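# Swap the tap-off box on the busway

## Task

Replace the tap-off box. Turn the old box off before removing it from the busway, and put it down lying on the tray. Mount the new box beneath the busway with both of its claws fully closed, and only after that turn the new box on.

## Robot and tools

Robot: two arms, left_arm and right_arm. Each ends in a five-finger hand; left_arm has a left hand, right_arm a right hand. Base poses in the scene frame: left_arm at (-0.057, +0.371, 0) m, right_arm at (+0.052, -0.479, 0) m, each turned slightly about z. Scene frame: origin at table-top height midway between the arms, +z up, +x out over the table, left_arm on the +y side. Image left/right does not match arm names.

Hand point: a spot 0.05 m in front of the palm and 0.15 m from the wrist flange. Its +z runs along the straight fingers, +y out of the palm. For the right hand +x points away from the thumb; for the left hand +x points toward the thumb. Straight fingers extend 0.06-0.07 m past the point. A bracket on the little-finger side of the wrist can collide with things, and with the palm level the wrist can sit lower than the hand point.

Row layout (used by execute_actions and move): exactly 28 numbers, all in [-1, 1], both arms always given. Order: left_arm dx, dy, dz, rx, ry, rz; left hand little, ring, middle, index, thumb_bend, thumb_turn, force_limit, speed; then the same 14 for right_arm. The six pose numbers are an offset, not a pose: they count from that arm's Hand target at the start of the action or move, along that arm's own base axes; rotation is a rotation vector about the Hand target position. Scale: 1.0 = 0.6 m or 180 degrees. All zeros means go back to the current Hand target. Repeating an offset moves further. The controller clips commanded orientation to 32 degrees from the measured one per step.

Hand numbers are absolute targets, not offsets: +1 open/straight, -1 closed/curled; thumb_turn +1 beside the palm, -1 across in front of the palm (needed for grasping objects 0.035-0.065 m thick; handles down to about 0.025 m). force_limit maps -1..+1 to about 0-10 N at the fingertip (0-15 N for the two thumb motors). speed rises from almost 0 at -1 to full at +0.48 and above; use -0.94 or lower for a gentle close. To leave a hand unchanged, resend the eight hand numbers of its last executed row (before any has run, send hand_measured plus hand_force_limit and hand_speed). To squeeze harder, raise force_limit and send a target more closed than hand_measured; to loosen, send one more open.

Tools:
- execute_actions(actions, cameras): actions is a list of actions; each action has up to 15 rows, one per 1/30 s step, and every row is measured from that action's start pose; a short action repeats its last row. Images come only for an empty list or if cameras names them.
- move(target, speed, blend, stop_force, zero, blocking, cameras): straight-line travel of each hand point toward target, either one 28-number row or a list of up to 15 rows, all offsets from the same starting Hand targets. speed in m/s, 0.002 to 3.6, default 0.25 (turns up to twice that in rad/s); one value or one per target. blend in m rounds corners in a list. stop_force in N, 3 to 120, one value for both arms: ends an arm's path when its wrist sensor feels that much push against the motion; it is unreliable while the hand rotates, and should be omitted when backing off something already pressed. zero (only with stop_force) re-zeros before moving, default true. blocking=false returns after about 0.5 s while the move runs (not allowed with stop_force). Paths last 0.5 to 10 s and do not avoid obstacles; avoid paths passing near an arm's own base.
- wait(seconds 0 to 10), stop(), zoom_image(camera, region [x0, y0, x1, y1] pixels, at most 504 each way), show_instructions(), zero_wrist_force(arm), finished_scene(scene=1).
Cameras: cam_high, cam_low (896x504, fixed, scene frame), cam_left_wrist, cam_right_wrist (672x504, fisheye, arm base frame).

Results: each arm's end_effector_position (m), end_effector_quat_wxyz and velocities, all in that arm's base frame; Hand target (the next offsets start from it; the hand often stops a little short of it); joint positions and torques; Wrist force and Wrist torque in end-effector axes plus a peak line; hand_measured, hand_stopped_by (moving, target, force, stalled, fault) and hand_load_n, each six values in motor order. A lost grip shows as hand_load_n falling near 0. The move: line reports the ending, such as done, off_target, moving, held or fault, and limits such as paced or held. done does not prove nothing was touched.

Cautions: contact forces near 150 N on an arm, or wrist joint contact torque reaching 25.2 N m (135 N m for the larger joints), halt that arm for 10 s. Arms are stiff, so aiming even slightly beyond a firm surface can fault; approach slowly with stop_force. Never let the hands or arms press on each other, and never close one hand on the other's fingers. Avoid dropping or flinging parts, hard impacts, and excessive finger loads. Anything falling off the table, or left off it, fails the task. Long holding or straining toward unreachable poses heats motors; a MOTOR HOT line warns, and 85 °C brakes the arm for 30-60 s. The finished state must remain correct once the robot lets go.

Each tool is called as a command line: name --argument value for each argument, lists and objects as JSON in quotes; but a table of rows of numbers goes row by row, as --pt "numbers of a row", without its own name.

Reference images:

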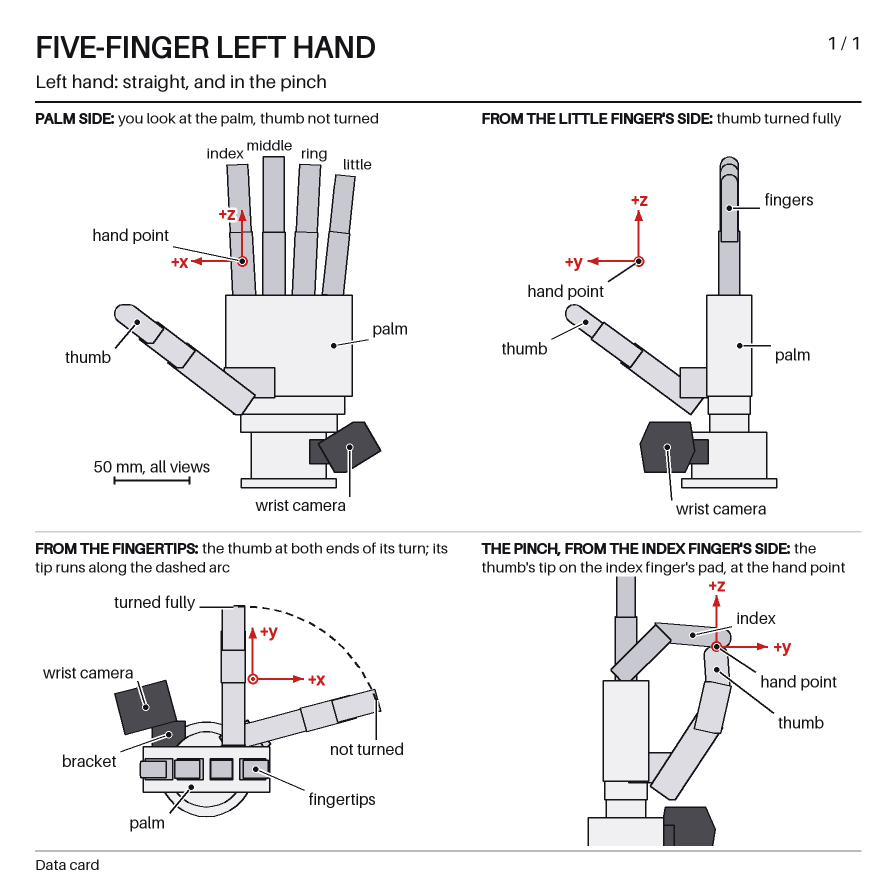

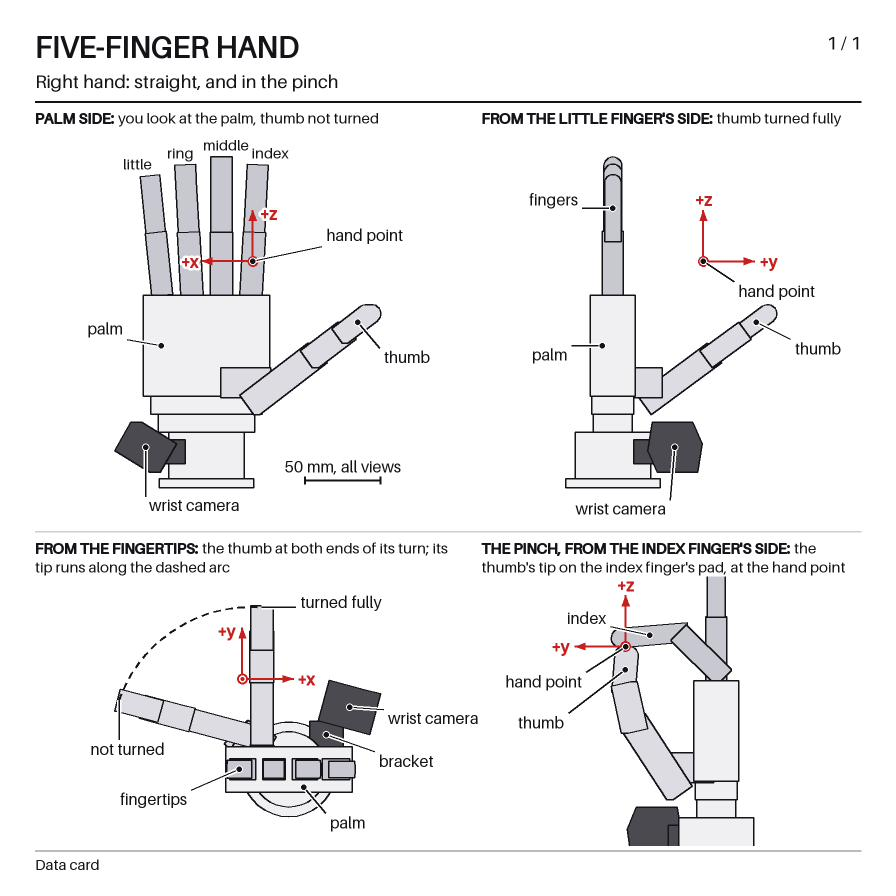

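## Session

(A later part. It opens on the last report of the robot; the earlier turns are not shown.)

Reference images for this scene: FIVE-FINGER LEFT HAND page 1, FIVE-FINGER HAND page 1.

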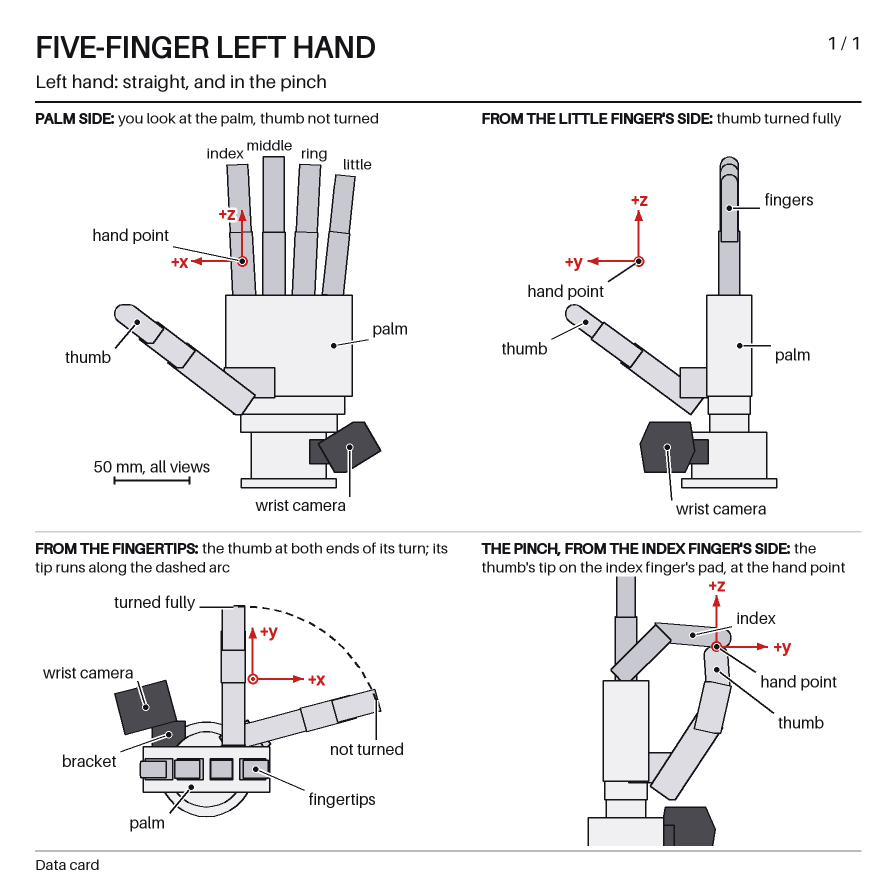

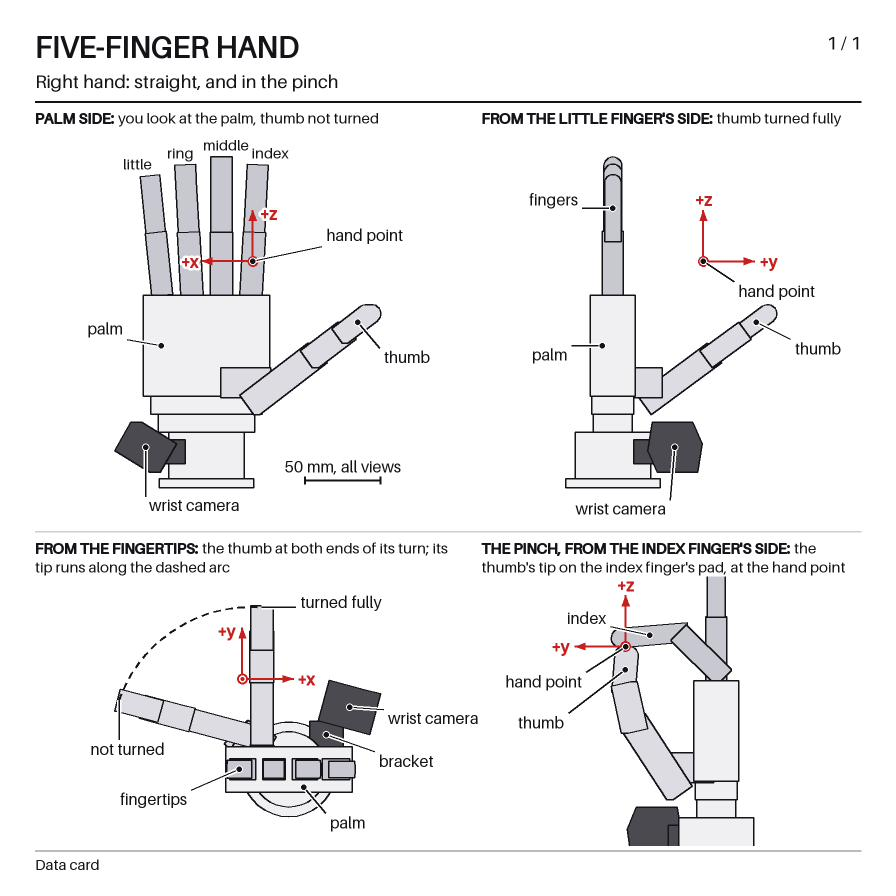

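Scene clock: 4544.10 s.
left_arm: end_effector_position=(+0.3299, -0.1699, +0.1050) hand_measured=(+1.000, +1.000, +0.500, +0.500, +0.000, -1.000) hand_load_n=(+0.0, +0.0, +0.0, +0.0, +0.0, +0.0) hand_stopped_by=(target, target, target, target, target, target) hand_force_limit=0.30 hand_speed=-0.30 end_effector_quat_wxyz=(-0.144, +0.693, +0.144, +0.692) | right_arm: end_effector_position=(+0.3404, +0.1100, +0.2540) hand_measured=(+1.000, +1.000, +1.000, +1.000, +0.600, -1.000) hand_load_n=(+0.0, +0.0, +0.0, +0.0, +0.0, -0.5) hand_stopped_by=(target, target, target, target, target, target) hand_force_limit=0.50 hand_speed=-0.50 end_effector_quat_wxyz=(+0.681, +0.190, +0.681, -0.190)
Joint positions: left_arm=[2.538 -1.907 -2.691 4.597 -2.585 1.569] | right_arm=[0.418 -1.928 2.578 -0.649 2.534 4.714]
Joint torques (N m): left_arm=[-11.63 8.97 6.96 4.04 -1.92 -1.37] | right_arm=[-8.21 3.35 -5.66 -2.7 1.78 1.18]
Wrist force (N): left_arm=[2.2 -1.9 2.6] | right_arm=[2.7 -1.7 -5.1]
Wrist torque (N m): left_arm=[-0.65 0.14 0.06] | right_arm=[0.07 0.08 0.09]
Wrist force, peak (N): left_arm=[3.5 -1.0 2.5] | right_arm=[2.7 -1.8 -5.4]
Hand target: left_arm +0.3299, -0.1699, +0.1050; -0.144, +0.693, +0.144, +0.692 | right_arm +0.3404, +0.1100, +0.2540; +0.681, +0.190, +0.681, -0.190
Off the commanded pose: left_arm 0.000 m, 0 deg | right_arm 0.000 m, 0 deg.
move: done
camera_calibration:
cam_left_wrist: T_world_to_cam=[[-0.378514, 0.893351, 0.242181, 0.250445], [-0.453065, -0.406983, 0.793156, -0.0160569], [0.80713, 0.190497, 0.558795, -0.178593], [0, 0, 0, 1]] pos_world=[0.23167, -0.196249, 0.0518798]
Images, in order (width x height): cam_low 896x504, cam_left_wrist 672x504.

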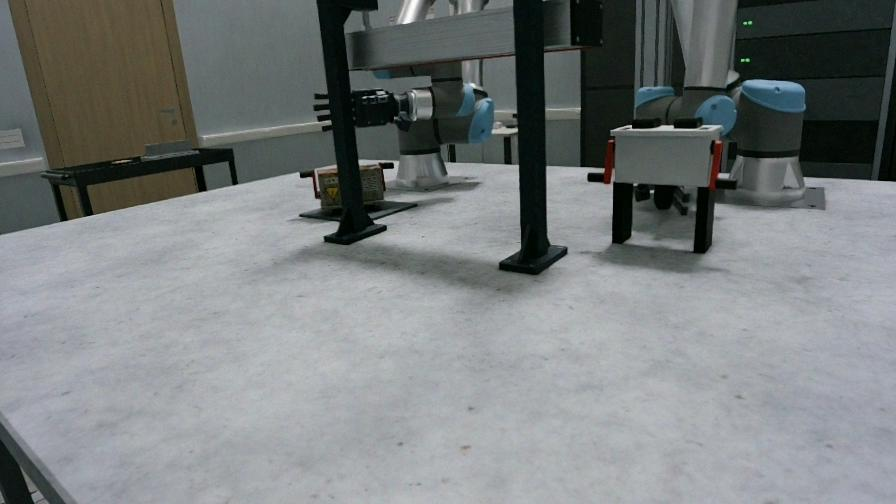

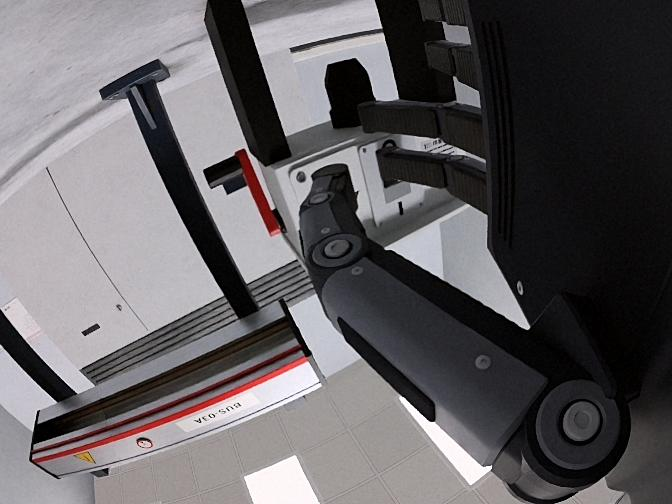

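move --target '[0.0252,0.0748,-0.0233,-0.0127,0.0303,-0.0082,-1,-1,0.5,0.5,0.2,-1,0.3,-0.3, 0,0,0,0,0,0,1,1,1,1,0.6,-1,0.5,-0.5]' --speed 0.08 --cameras '["cam_low","cam_left_wrist"]'

zoom_image --camera "cam_left_wrist" --region '[220, 0, 490, 230]'

zoom_image --camera "cam_low" --region '[560, 90, 780, 270]'

Scene clock: 4705.57 s.
left_arm: end_effector_position=(+0.3450, -0.1251, +0.0911) hand_measured=(-1.000, -1.000, +0.500, +0.500, +0.200, -1.000) hand_load_n=(+0.0, +0.0, +0.0, +0.0, +0.0, +0.0) hand_stopped_by=(target, target, target, target, target, target) hand_force_limit=0.30 hand_speed=-0.30 end_effector_quat_wxyz=(-0.128, +0.729, +0.142, +0.657) | right_arm: end_effector_position=(+0.3404, +0.1100, +0.2540) hand_measured=(+1.000, +1.000, +1.000, +1.000, +0.600, -1.000) hand_load_n=(+0.0, +0.0, +0.0, +0.0, +0.5, +0.0) hand_stopped_by=(target, target, target, target, target, target) hand_force_limit=0.50 hand_speed=-0.50 end_effector_quat_wxyz=(+0.681, +0.190, +0.681, -0.190)
Joint positions: left_arm=[2.864 -1.812 -2.794 4.475 -2.228 1.489] | right_arm=[0.418 -1.928 2.578 -0.649 2.534 4.714]
Joint torques (N m): left_arm=[10.15 8.49 9.74 -1.38 2.31 -1.21] | right_arm=[-7.17 4.04 -5.8 -2.73 1.87 1.47]
Wrist force (N): left_arm=[2.4 -2.1 2.2] | right_arm=[2.6 -1.7 -5.2]
Wrist torque (N m): left_arm=[-0.65 0.09 0.05] | right_arm=[0.07 0.11 0.08]
Wrist force, peak (N): left_arm=[2.9 -2.3 2.8] | right_arm=[2.9 -1.7 -5.3]
Hand target: left_arm +0.3450, -0.1251, +0.0910; -0.128, +0.729, +0.142, +0.657 | right_arm +0.3404, +0.1100, +0.2540; +0.681, +0.190, +0.681, -0.190
Off the commanded pose: left_arm 0.000 m, 0 deg | right_arm 0.000 m, 0 deg.
move: done
camera_calibration:
cam_left_wrist: T_world_to_cam=[[-0.332208, 0.912174, 0.23995, 0.206101], [-0.384919, -0.363362, 0.848414, -0.0030034], [0.86109, 0.189489, 0.471825, -0.202347], [0, 0, 0, 1]] pos_world=[0.241552, -0.150749, 0.0485667]
Images, in order (width x height): cam_low 896x504, cam_left_wrist 672x504.

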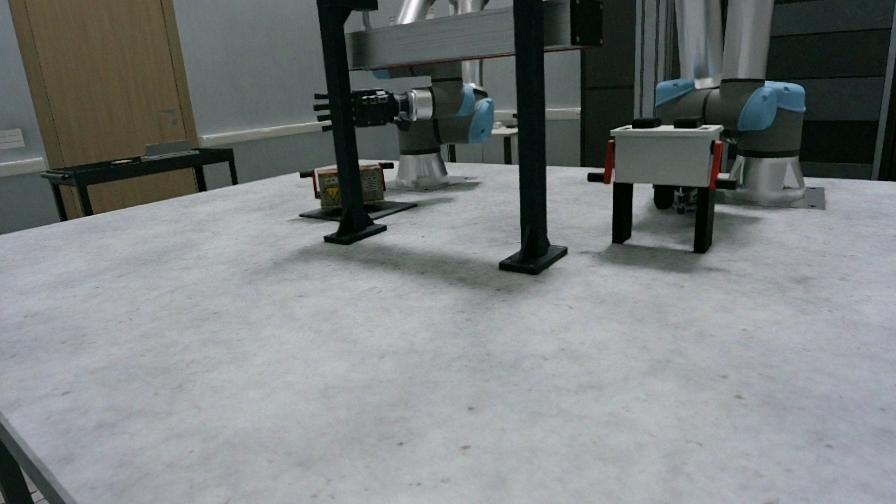

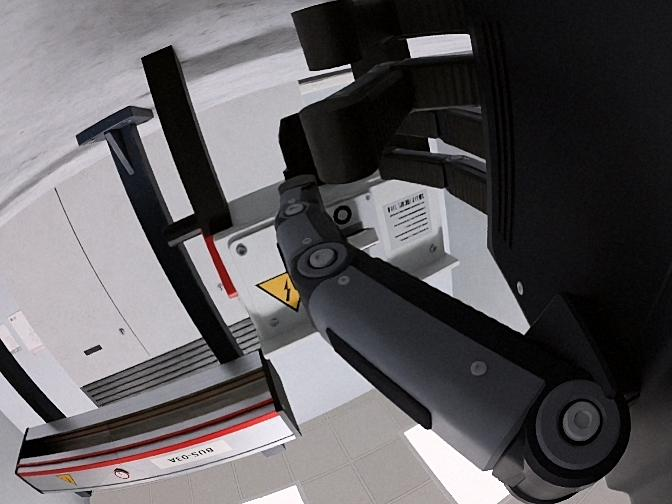

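Scaled by 1.867 from the camera's 672x504 image, which has a finer 960x720 frame.

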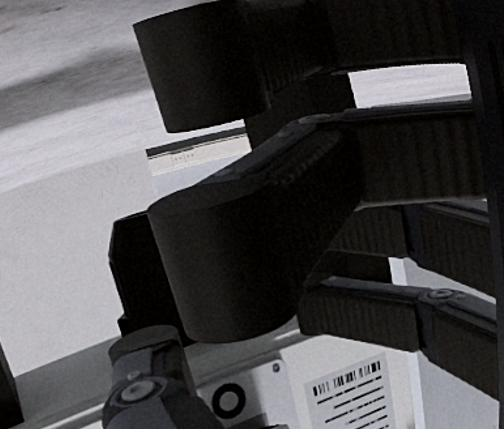

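Scaled by 2.291 from the camera's 896x504 image, which has a finer 1280x720 frame.

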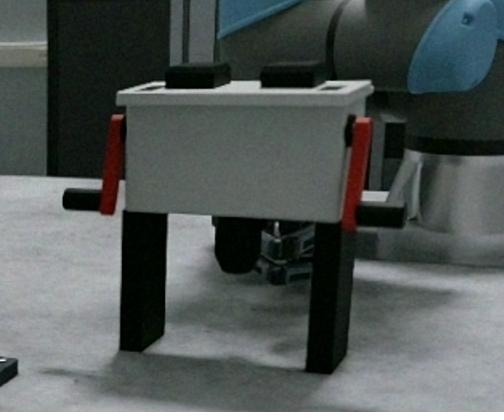

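move --target '[0.1022,0.0095,0,0,0,0,-1,-1,0.5,0.5,0.2,-1,0.3,-0.3, 0,0,0,0,0,0,1,1,1,1,0.6,-1,0.5,-0.5]' --speed 0.04 --stop_force 5 --cameras '["cam_low","cam_left_wrist"]'

zoom_image --camera "cam_left_wrist" --region '[220, 0, 490, 230]'

zoom_image --camera "cam_low" --region '[560, 90, 780, 270]'

Scene clock: 4733.77 s.
left_arm: end_effector_position=(+0.4064, -0.1194, +0.0911) hand_measured=(-1.000, -1.000, +0.500, +0.500, +0.200, -1.000) hand_load_n=(+0.0, +0.0, +0.0, +0.0, +0.0, +0.0) hand_stopped_by=(target, target, target, target, target, target) hand_force_limit=0.30 hand_speed=-0.30 end_effector_quat_wxyz=(-0.128, +0.729, +0.142, +0.657) | right_arm: end_effector_position=(+0.3404, +0.1100, +0.2540) hand_measured=(+1.000, +1.000, +1.000, +1.000, +0.600, -1.000) hand_load_n=(+0.0, +0.0, +0.0, +0.0, +0.0, +0.0) hand_stopped_by=(target, target, target, target, target, target) hand_force_limit=0.50 hand_speed=-0.50 end_effector_quat_wxyz=(+0.681, +0.190, +0.681, -0.190)
Joint positions: left_arm=[2.988 -1.847 -2.689 4.415 -2.106 1.508] | right_arm=[0.418 -1.928 2.578 -0.649 2.534 4.714]
Joint torques (N m): left_arm=[-11.9 22.21 -0.61 3.93 -2.64 -0.81] | right_arm=[-6.87 4.1 -6.16 -2.6 1.78 1.45]
Wrist force (N): left_arm=[2.7 -2.1 1.8] | right_arm=[2.7 -1.7 -5.2]
Wrist torque (N m): left_arm=[-0.63 0.07 0.05] | right_arm=[0.08 0.08 0.09]
Wrist force, peak (N): left_arm=[2.7 -2.3 2.3] | right_arm=[2.6 -1.9 -5.5]
Hand target: left_arm +0.4064, -0.1194, +0.0910; -0.128, +0.729, +0.142, +0.657 | right_arm +0.3404, +0.1100, +0.2540; +0.681, +0.190, +0.681, -0.190
Off the commanded pose: left_arm 0.000 m, 0 deg | right_arm 0.000 m, 0 deg.
move: done
camera_calibration:
cam_left_wrist: T_world_to_cam=[[-0.332279, 0.912149, 0.239947, 0.221284], [-0.384803, -0.36337, 0.848462, 0.0226247], [0.861114, 0.189593, 0.471738, -0.2562], [0, 0, 0, 1]] pos_world=[0.302852, -0.145049, 0.0485667]
Images, in order (width x height): cam_low 896x504, cam_left_wrist 672x504.

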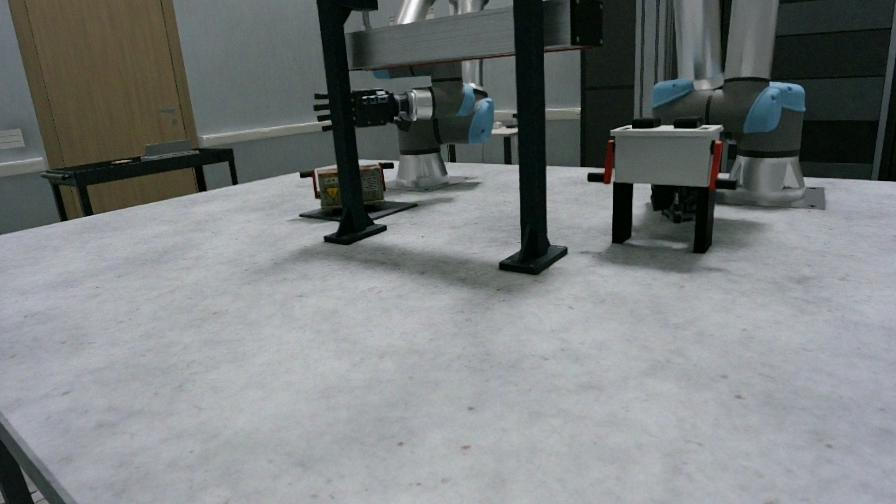

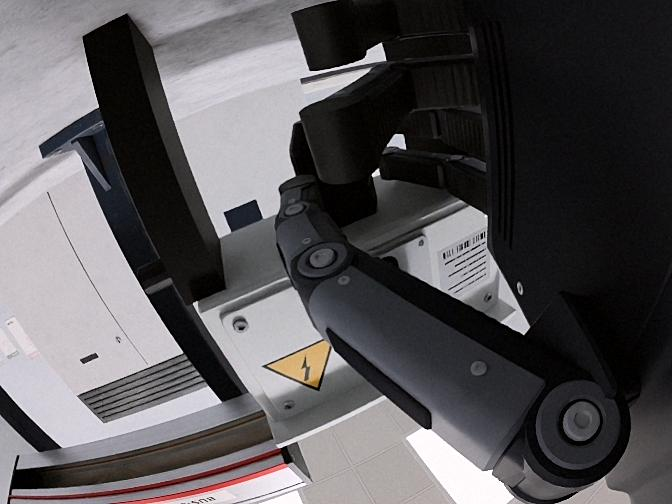

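Scaled by 1.867 from the camera's 672x504 image, which has a finer 960x720 frame.

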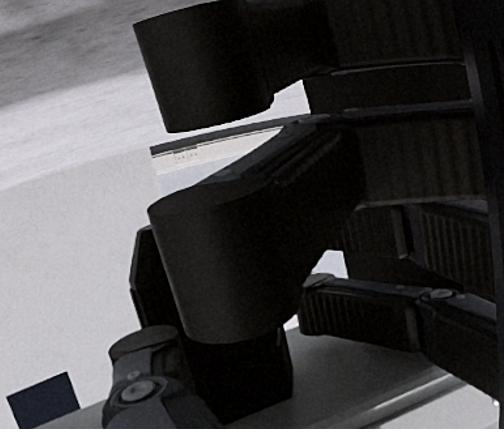

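Scaled by 2.291 from the camera's 896x504 image, which has a finer 1280x720 frame.

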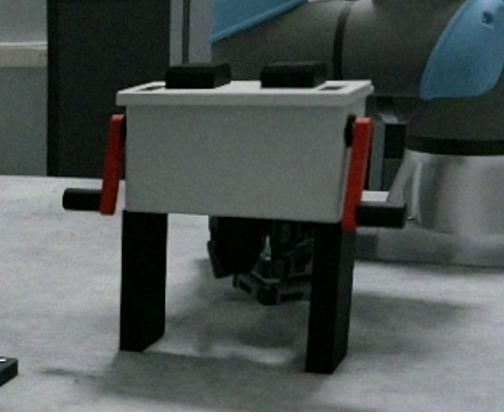

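move --target '[-0.0012,-0.0010,0,0,0,-0.0556,-1,-1,0.5,0.5,0.2,-1,0.3,-0.3, 0,0,0,0,0,0,1,1,1,1,0.6,-1,0.5,-0.5]' --speed 0.04 --cameras '["cam_low","cam_left_wrist"]'

zoom_image --camera "cam_left_wrist" --region '[220, 0, 490, 230]'

zoom_image --camera "cam_low" --region '[600, 150, 740, 270]'

Scene clock: 4753.23 s.
left_arm: end_effector_position=(+0.4056, -0.1199, +0.0911) hand_measured=(-1.000, -1.000, +0.500, +0.500, +0.200, -1.000) hand_load_n=(+0.0, +0.0, +0.0, +0.0, +0.0, +0.0) hand_stopped_by=(target, target, target, target, target, target) hand_force_limit=0.30 hand_speed=-0.30 end_effector_quat_wxyz=(-0.070, +0.739, +0.078, +0.666) | right_arm: end_effector_position=(+0.3404, +0.1100, +0.2540) hand_measured=(+1.000, +1.000, +1.000, +1.000, +0.600, -1.000) hand_load_n=(+0.0, +0.0, +0.0, +0.0, +0.0, +0.0) hand_stopped_by=(target, target, target, target, target, target) hand_force_limit=0.50 hand_speed=-0.50 end_effector_quat_wxyz=(+0.681, +0.190, +0.681, -0.190)
Joint positions: left_arm=[3.284 -1.807 -2.804 4.507 -1.638 1.563] | right_arm=[0.418 -1.928 2.578 -0.649 2.534 4.714]
Joint torques (N m): left_arm=[-6.86 6.44 11.76 -1.16 -0.35 -1.12] | right_arm=[-6.83 3.96 -6.86 -2.62 1.69 1.41]
Wrist force (N): left_arm=[2.6 -1.9 2.1] | right_arm=[2.7 -1.8 -5.2]
Wrist torque (N m): left_arm=[-0.62 0.08 0.06] | right_arm=[0.06 0.09 0.09]
Wrist force, peak (N): left_arm=[2.8 -2.4 2.3] | right_arm=[2.6 -1.9 -5.4]
Hand target: left_arm +0.4056, -0.1200, +0.0910; -0.070, +0.739, +0.078, +0.666 | right_arm +0.3404, +0.1100, +0.2540; +0.681, +0.190, +0.681, -0.190
Off the commanded pose: left_arm 0.000 m, 0 deg | right_arm 0.000 m, 0 deg.
move: done
camera_calibration:
cam_left_wrist: T_world_to_cam=[[-0.168917, 0.955957, 0.24003, 0.160492], [-0.442166, -0.291145, 0.848365, 0.0541192], [0.880884, 0.03717, 0.471871, -0.281862], [0, 0, 0, 1]] pos_world=[0.299327, -0.12719, 0.0485667]
Images, in order (width x height): cam_low 896x504, cam_left_wrist 672x504.

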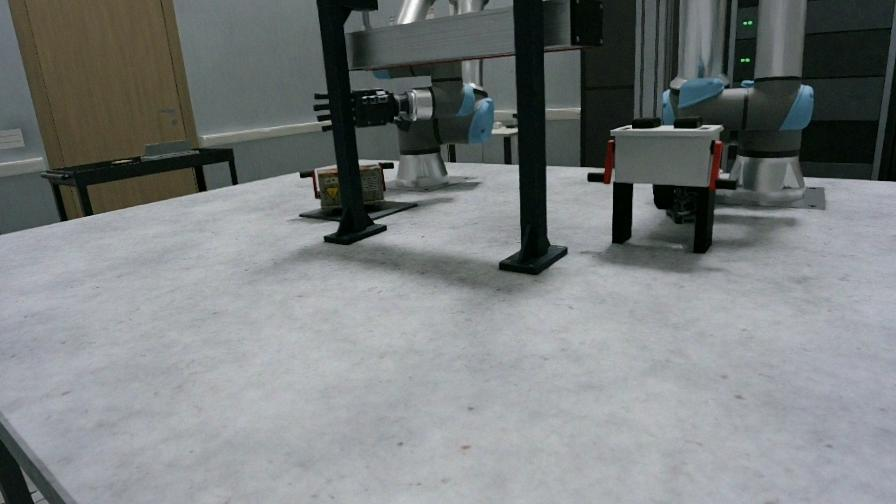

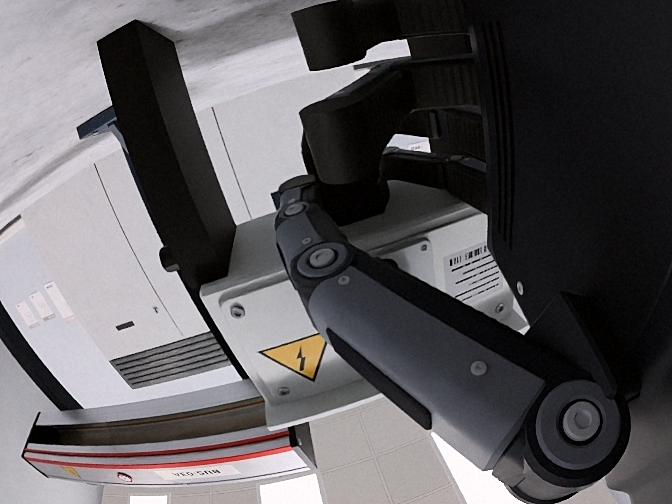

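Scaled by 1.867 from the camera's 672x504 image, which has a finer 960x720 frame.

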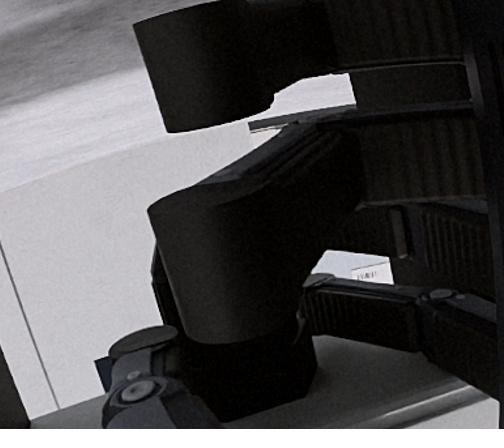

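Scaled by 3.600 from the camera's 896x504 image, which has a finer 1280x720 frame.

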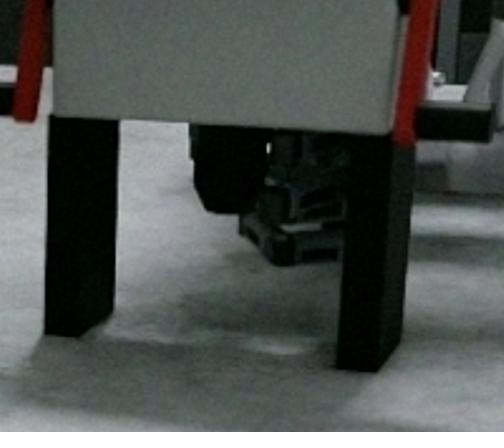

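move --target '[0,0,0,0,0,0,-1,-1,-0.1,-0.1,-0.1,-1,0.2,-0.85, 0,0,0,0,0,0,1,1,1,1,0.6,-1,0.5,-0.5]' --speed 0.04 --cameras '["cam_low","cam_left_wrist"]'

zoom_image --camera "cam_left_wrist" --region '[220, 0, 490, 230]'

zoom_image --camera "cam_low" --region '[560, 90, 780, 270]'

Scene clock: 4763.73 s.
left_arm: end_effector_position=(+0.4056, -0.1200, +0.0910) hand_measured=(-1.000, -1.000, +0.128, +0.112, -0.100, -1.000) hand_load_n=(+0.0, +0.5, +2.5, +1.5, +0.0, +0.0) hand_stopped_by=(target, target, force, force, target, target) hand_force_limit=0.20 hand_speed=-0.85 end_effector_quat_wxyz=(-0.070, +0.739, +0.078, +0.666) | right_arm: end_effector_position=(+0.3404, +0.1100, +0.2540) hand_measured=(+1.000, +1.000, +1.000, +1.000, +0.600, -1.000) hand_load_n=(+0.0, +0.0, +0.0, +0.0, +0.0, +0.0) hand_stopped_by=(target, target, target, target, target, target) hand_force_limit=0.50 hand_speed=-0.50 end_effector_quat_wxyz=(+0.681, +0.190, +0.681, -0.190)
Joint positions: left_arm=[3.284 -1.807 -2.804 4.507 -1.638 1.563] | right_arm=[0.418 -1.928 2.578 -0.649 2.534 4.714]
Joint torques (N m): left_arm=[-7.91 8.82 6.03 1.56 -0.45 -0.95] | right_arm=[-5.89 3.89 -6.97 -2.77 1.76 1.36]
Wrist force (N): left_arm=[3.0 -3.0 4.8] | right_arm=[2.9 -1.8 -5.3]
Wrist torque (N m): left_arm=[-0.61 0.07 0.11] | right_arm=[0.08 0.06 0.10]
Wrist force, peak (N): left_arm=[2.6 -3.5 5.2] | right_arm=[2.9 -1.6 -5.5]
Hand target: left_arm +0.4056, -0.1200, +0.0910; -0.070, +0.739, +0.078, +0.666 | right_arm +0.3404, +0.1100, +0.2540; +0.681, +0.190, +0.681, -0.190
Off the commanded pose: left_arm 0.000 m, 0 deg | right_arm 0.000 m, 0 deg.
move: done
camera_calibration:
cam_left_wrist: T_world_to_cam=[[-0.168751, 0.955992, 0.240006, 0.160448], [-0.442095, -0.291042, 0.848438, 0.0541076], [0.880951, 0.0370697, 0.471753, -0.281889], [0, 0, 0, 1]] pos_world=[0.299327, -0.12719, 0.0485668]
Images, in order (width x height): cam_low 896x504, cam_left_wrist 672x504.

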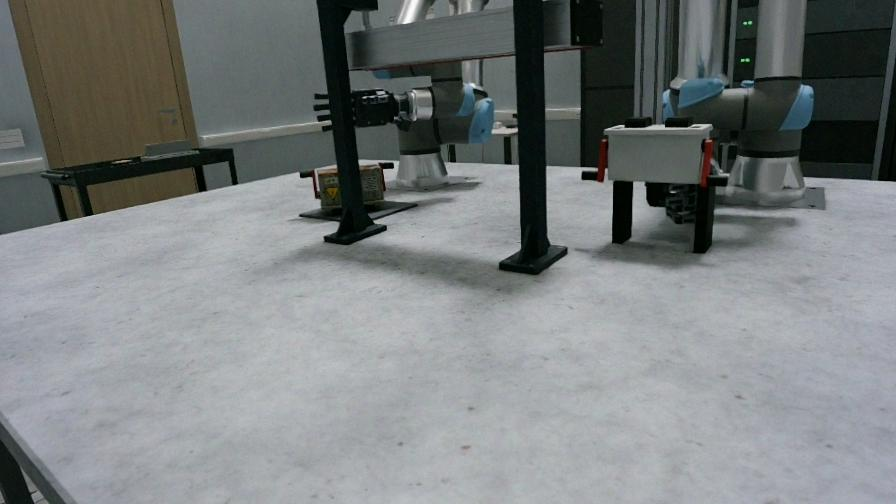

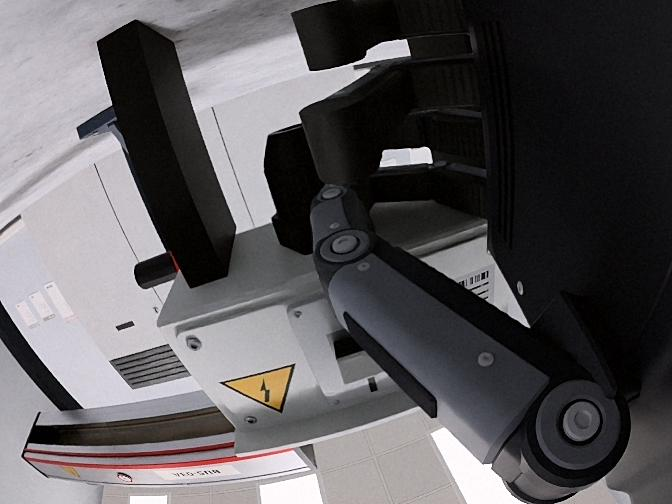

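Scaled by 1.867 from the camera's 672x504 image, which has a finer 960x720 frame.

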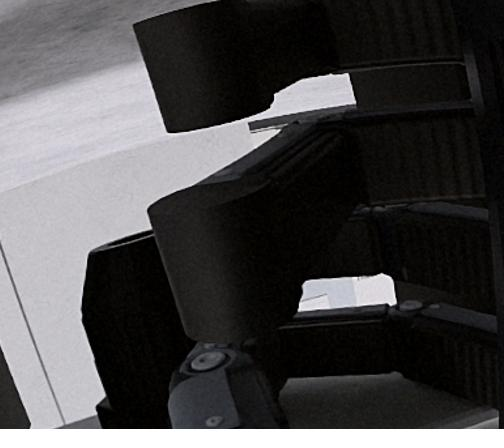

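Scaled by 2.291 from the camera's 896x504 image, which has a finer 1280x720 frame.

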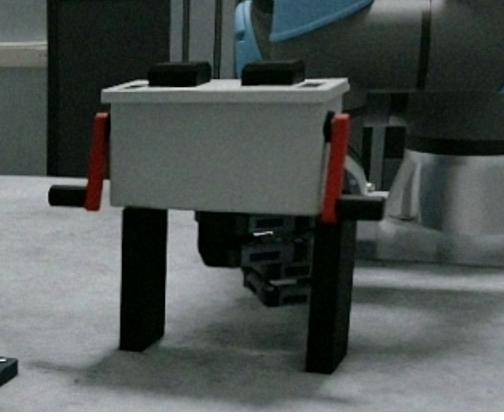

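move --pt "0 0 0 0 0 0 -1 -1 0.8 0.8 0.1 -1 0.2 -0.6 0 0 0 0 0 0 1 1 1 1 0.6 -1 0.5 -0.5" --pt "-0.0230 -0.0355 0.0032 0 0 0 -1 -1 0.8 0.8 0.1 -1 0.2 -0.6 0 0 0 0 0 0 1 1 1 1 0.6 -1 0.5 -0.5" --speed 0.04 --cameras '["cam_low","cam_left_wrist"]'

zoom_image --camera "cam_left_wrist" --region '[220, 0, 490, 230]'

zoom_image --camera "cam_low" --region '[560, 90, 780, 270]'

Scene clock: 4809.40 s.
left_arm: end_effector_position=(+0.3919, -0.1413, +0.0930) hand_measured=(-1.000, -1.000, +0.800, +0.798, +0.100, -1.000) hand_load_n=(+0.0, +0.0, +0.0, +0.0, -0.5, -0.5) hand_stopped_by=(target, target, target, target, target, target) hand_force_limit=0.20 hand_speed=-0.60 end_effector_quat_wxyz=(-0.070, +0.739, +0.078, +0.666) | right_arm: end_effector_position=(+0.3404, +0.1100, +0.2540) hand_measured=(+1.000, +1.000, +1.000, +1.000, +0.600, -1.000) hand_load_n=(+0.0, +0.0, +0.0, +0.0, +0.0, +0.0) hand_stopped_by=(target, target, target, target, target, target) hand_force_limit=0.50 hand_speed=-0.50 end_effector_quat_wxyz=(+0.681, +0.190, +0.681, -0.190)
Joint positions: left_arm=[3.129 -1.799 -2.788 4.48 -1.791 1.547] | right_arm=[0.418 -1.928 2.578 -0.649 2.534 4.714]
Joint torques (N m): left_arm=[-4.26 7.47 -1.25 5.18 0.07 1.69] | right_arm=[-6.15 3.5 -7.74 -2.68 1.72 1.38]
Wrist force (N): left_arm=[1.5 -1.6 2.3] | right_arm=[2.9 -1.7 -5.2]
Wrist torque (N m): left_arm=[-0.65 0.01 0.09] | right_arm=[0.09 0.07 0.10]
Wrist force, peak (N): left_arm=[1.4 23.1 5.0] | right_arm=[2.9 -1.8 -5.3]
Hand target: left_arm +0.3918, -0.1413, +0.0930; -0.070, +0.739, +0.078, +0.666 | right_arm +0.3404, +0.1100, +0.2540; +0.681, +0.190, +0.681, -0.190
Off the commanded pose: left_arm 0.000 m, 0 deg | right_arm 0.000 m, 0 deg.
move: done
camera_calibration:
cam_left_wrist: T_world_to_cam=[[-0.168618, 0.956028, 0.239955, 0.177995], [-0.442139, -0.290936, 0.848451, 0.0402231], [0.880955, 0.0369707, 0.471754, -0.269855], [0, 0, 0, 1]] pos_world=[0.285527, -0.14849, 0.0504667]
Images, in order (width x height): cam_low 896x504, cam_left_wrist 672x504.

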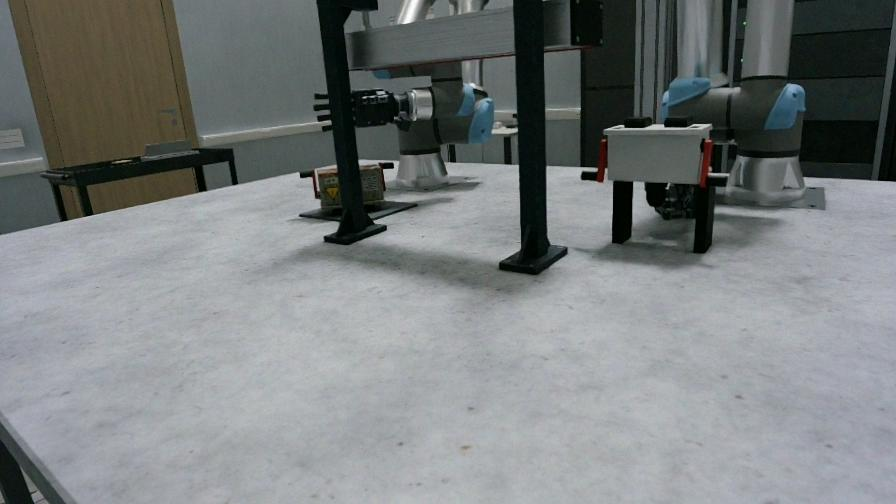

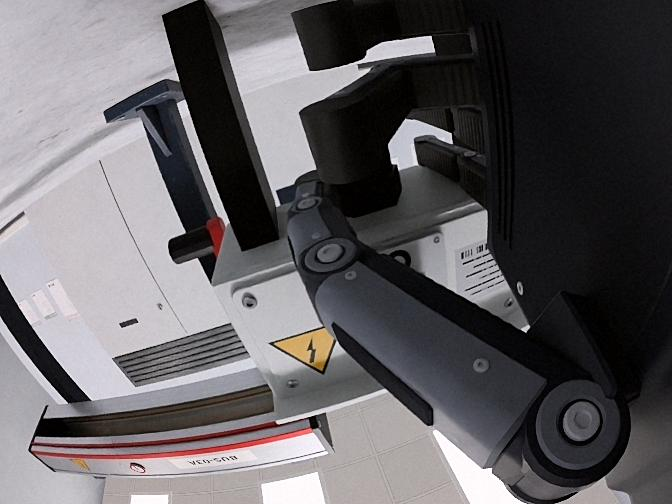

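Scaled by 1.867 from the camera's 672x504 image, which has a finer 960x720 frame.

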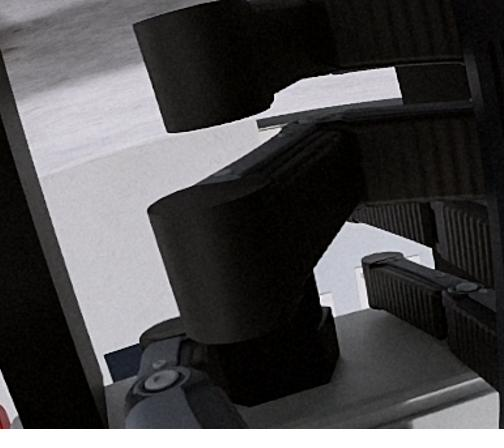

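Scaled by 2.291 from the camera's 896x504 image, which has a finer 1280x720 frame.

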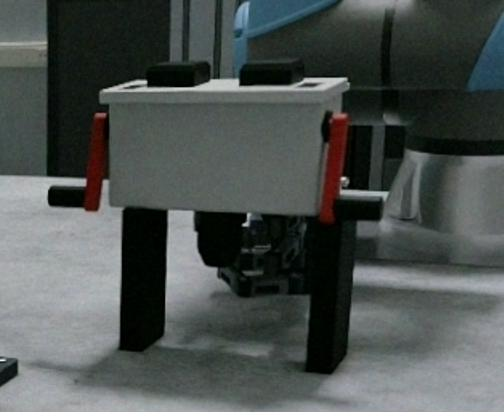

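move --target '[-0.0947,-0.0400,0.0100,0,0,0.0900,1,1,0.8,0.8,0.1,-1,0.2,-0.6, 0,0,0,0,0,0,1,1,1,1,0.6,-1,0.5,-0.5]' --speed 0.08 --cameras '["cam_low","cam_left_wrist"]'

zoom_image --camera "cam_left_wrist" --region '[150, 0, 450, 280]'

Scene clock: 4852.03 s.
left_arm: end_effector_position=(+0.3350, -0.1653, +0.0989) hand_measured=(+1.000, +1.000, +0.800, +0.798, +0.100, -1.000) hand_load_n=(+0.0, +0.0, +0.0, +0.0, +0.0, +0.0) hand_stopped_by=(target, target, target, target, target, target) hand_force_limit=0.20 hand_speed=-0.60 end_effector_quat_wxyz=(-0.163, +0.720, +0.181, +0.649) | right_arm: end_effector_position=(+0.3404, +0.1100, +0.2540) hand_measured=(+1.000, +1.000, +1.000, +1.000, +0.600, -1.000) hand_load_n=(+0.0, +0.0, +0.0, +0.0, +0.0, -0.5) hand_stopped_by=(target, target, target, target, target, target) hand_force_limit=0.50 hand_speed=-0.50 end_effector_quat_wxyz=(+0.681, +0.190, +0.681, -0.190)
Joint positions: left_arm=[2.492 -1.871 -2.568 4.193 -2.701 1.347] | right_arm=[0.418 -1.928 2.578 -0.649 2.534 4.714]
Joint torques (N m): left_arm=[-6.89 21.45 4.94 1.78 -3.29 0.42] | right_arm=[-5.02 4.06 -7.59 -2.67 1.78 1.37]
Wrist force (N): left_arm=[2.2 -2.0 1.9] | right_arm=[2.5 -1.8 -5.2]
Wrist torque (N m): left_arm=[-0.65 0.07 0.03] | right_arm=[0.07 0.12 0.08]
Wrist force, peak (N): left_arm=[1.2 -2.4 3.6] | right_arm=[2.9 -1.9 -5.5]
Hand target: left_arm +0.3350, -0.1653, +0.0990; -0.163, +0.720, +0.181, +0.649 | right_arm +0.3404, +0.1100, +0.2540; +0.681, +0.190, +0.681, -0.190
Off the commanded pose: left_arm 0.000 m, 0 deg | right_arm 0.000 m, 0 deg.
move: done
camera_calibration:
cam_left_wrist: T_world_to_cam=[[-0.428568, 0.871044, 0.240024, 0.263036], [-0.343343, -0.402737, 0.84848, -0.0485871], [0.83573, 0.281221, 0.471667, -0.16617], [0, 0, 0, 1]] pos_world=[0.23492, -0.201953, 0.0564668]
Images, in order (width x height): cam_low 896x504, cam_left_wrist 672x504.

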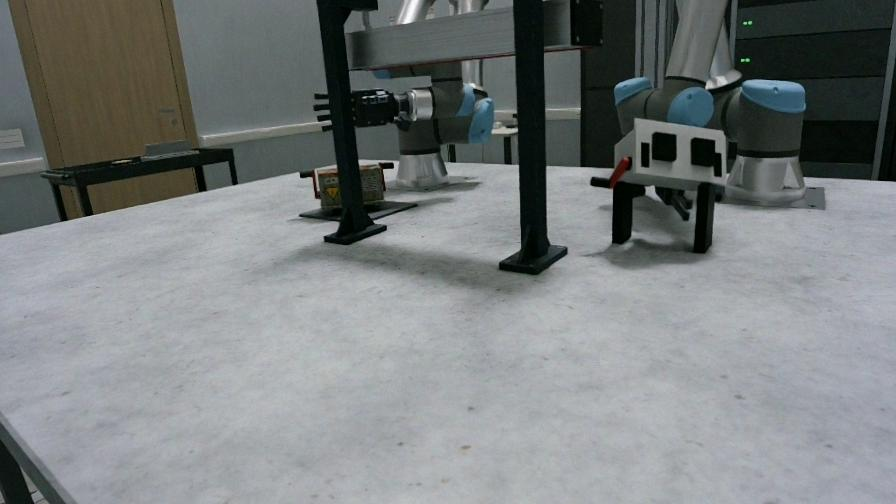

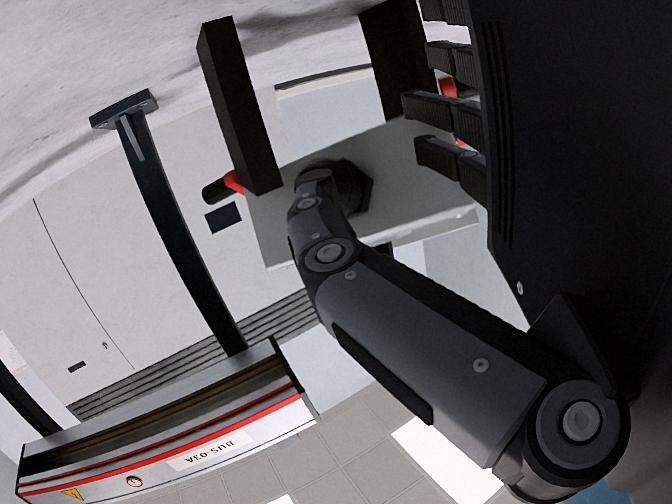

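Scaled by 1.680 from the camera's 672x504 image, which has a finer 960x720 frame.

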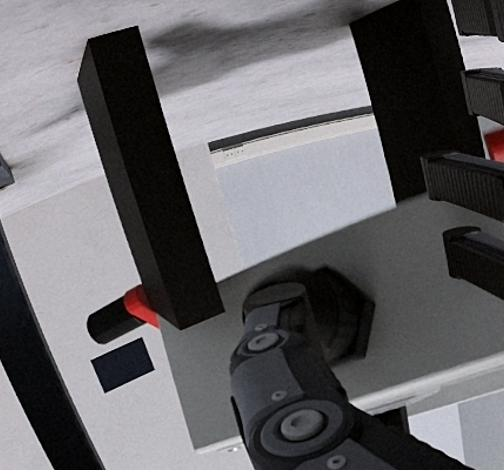

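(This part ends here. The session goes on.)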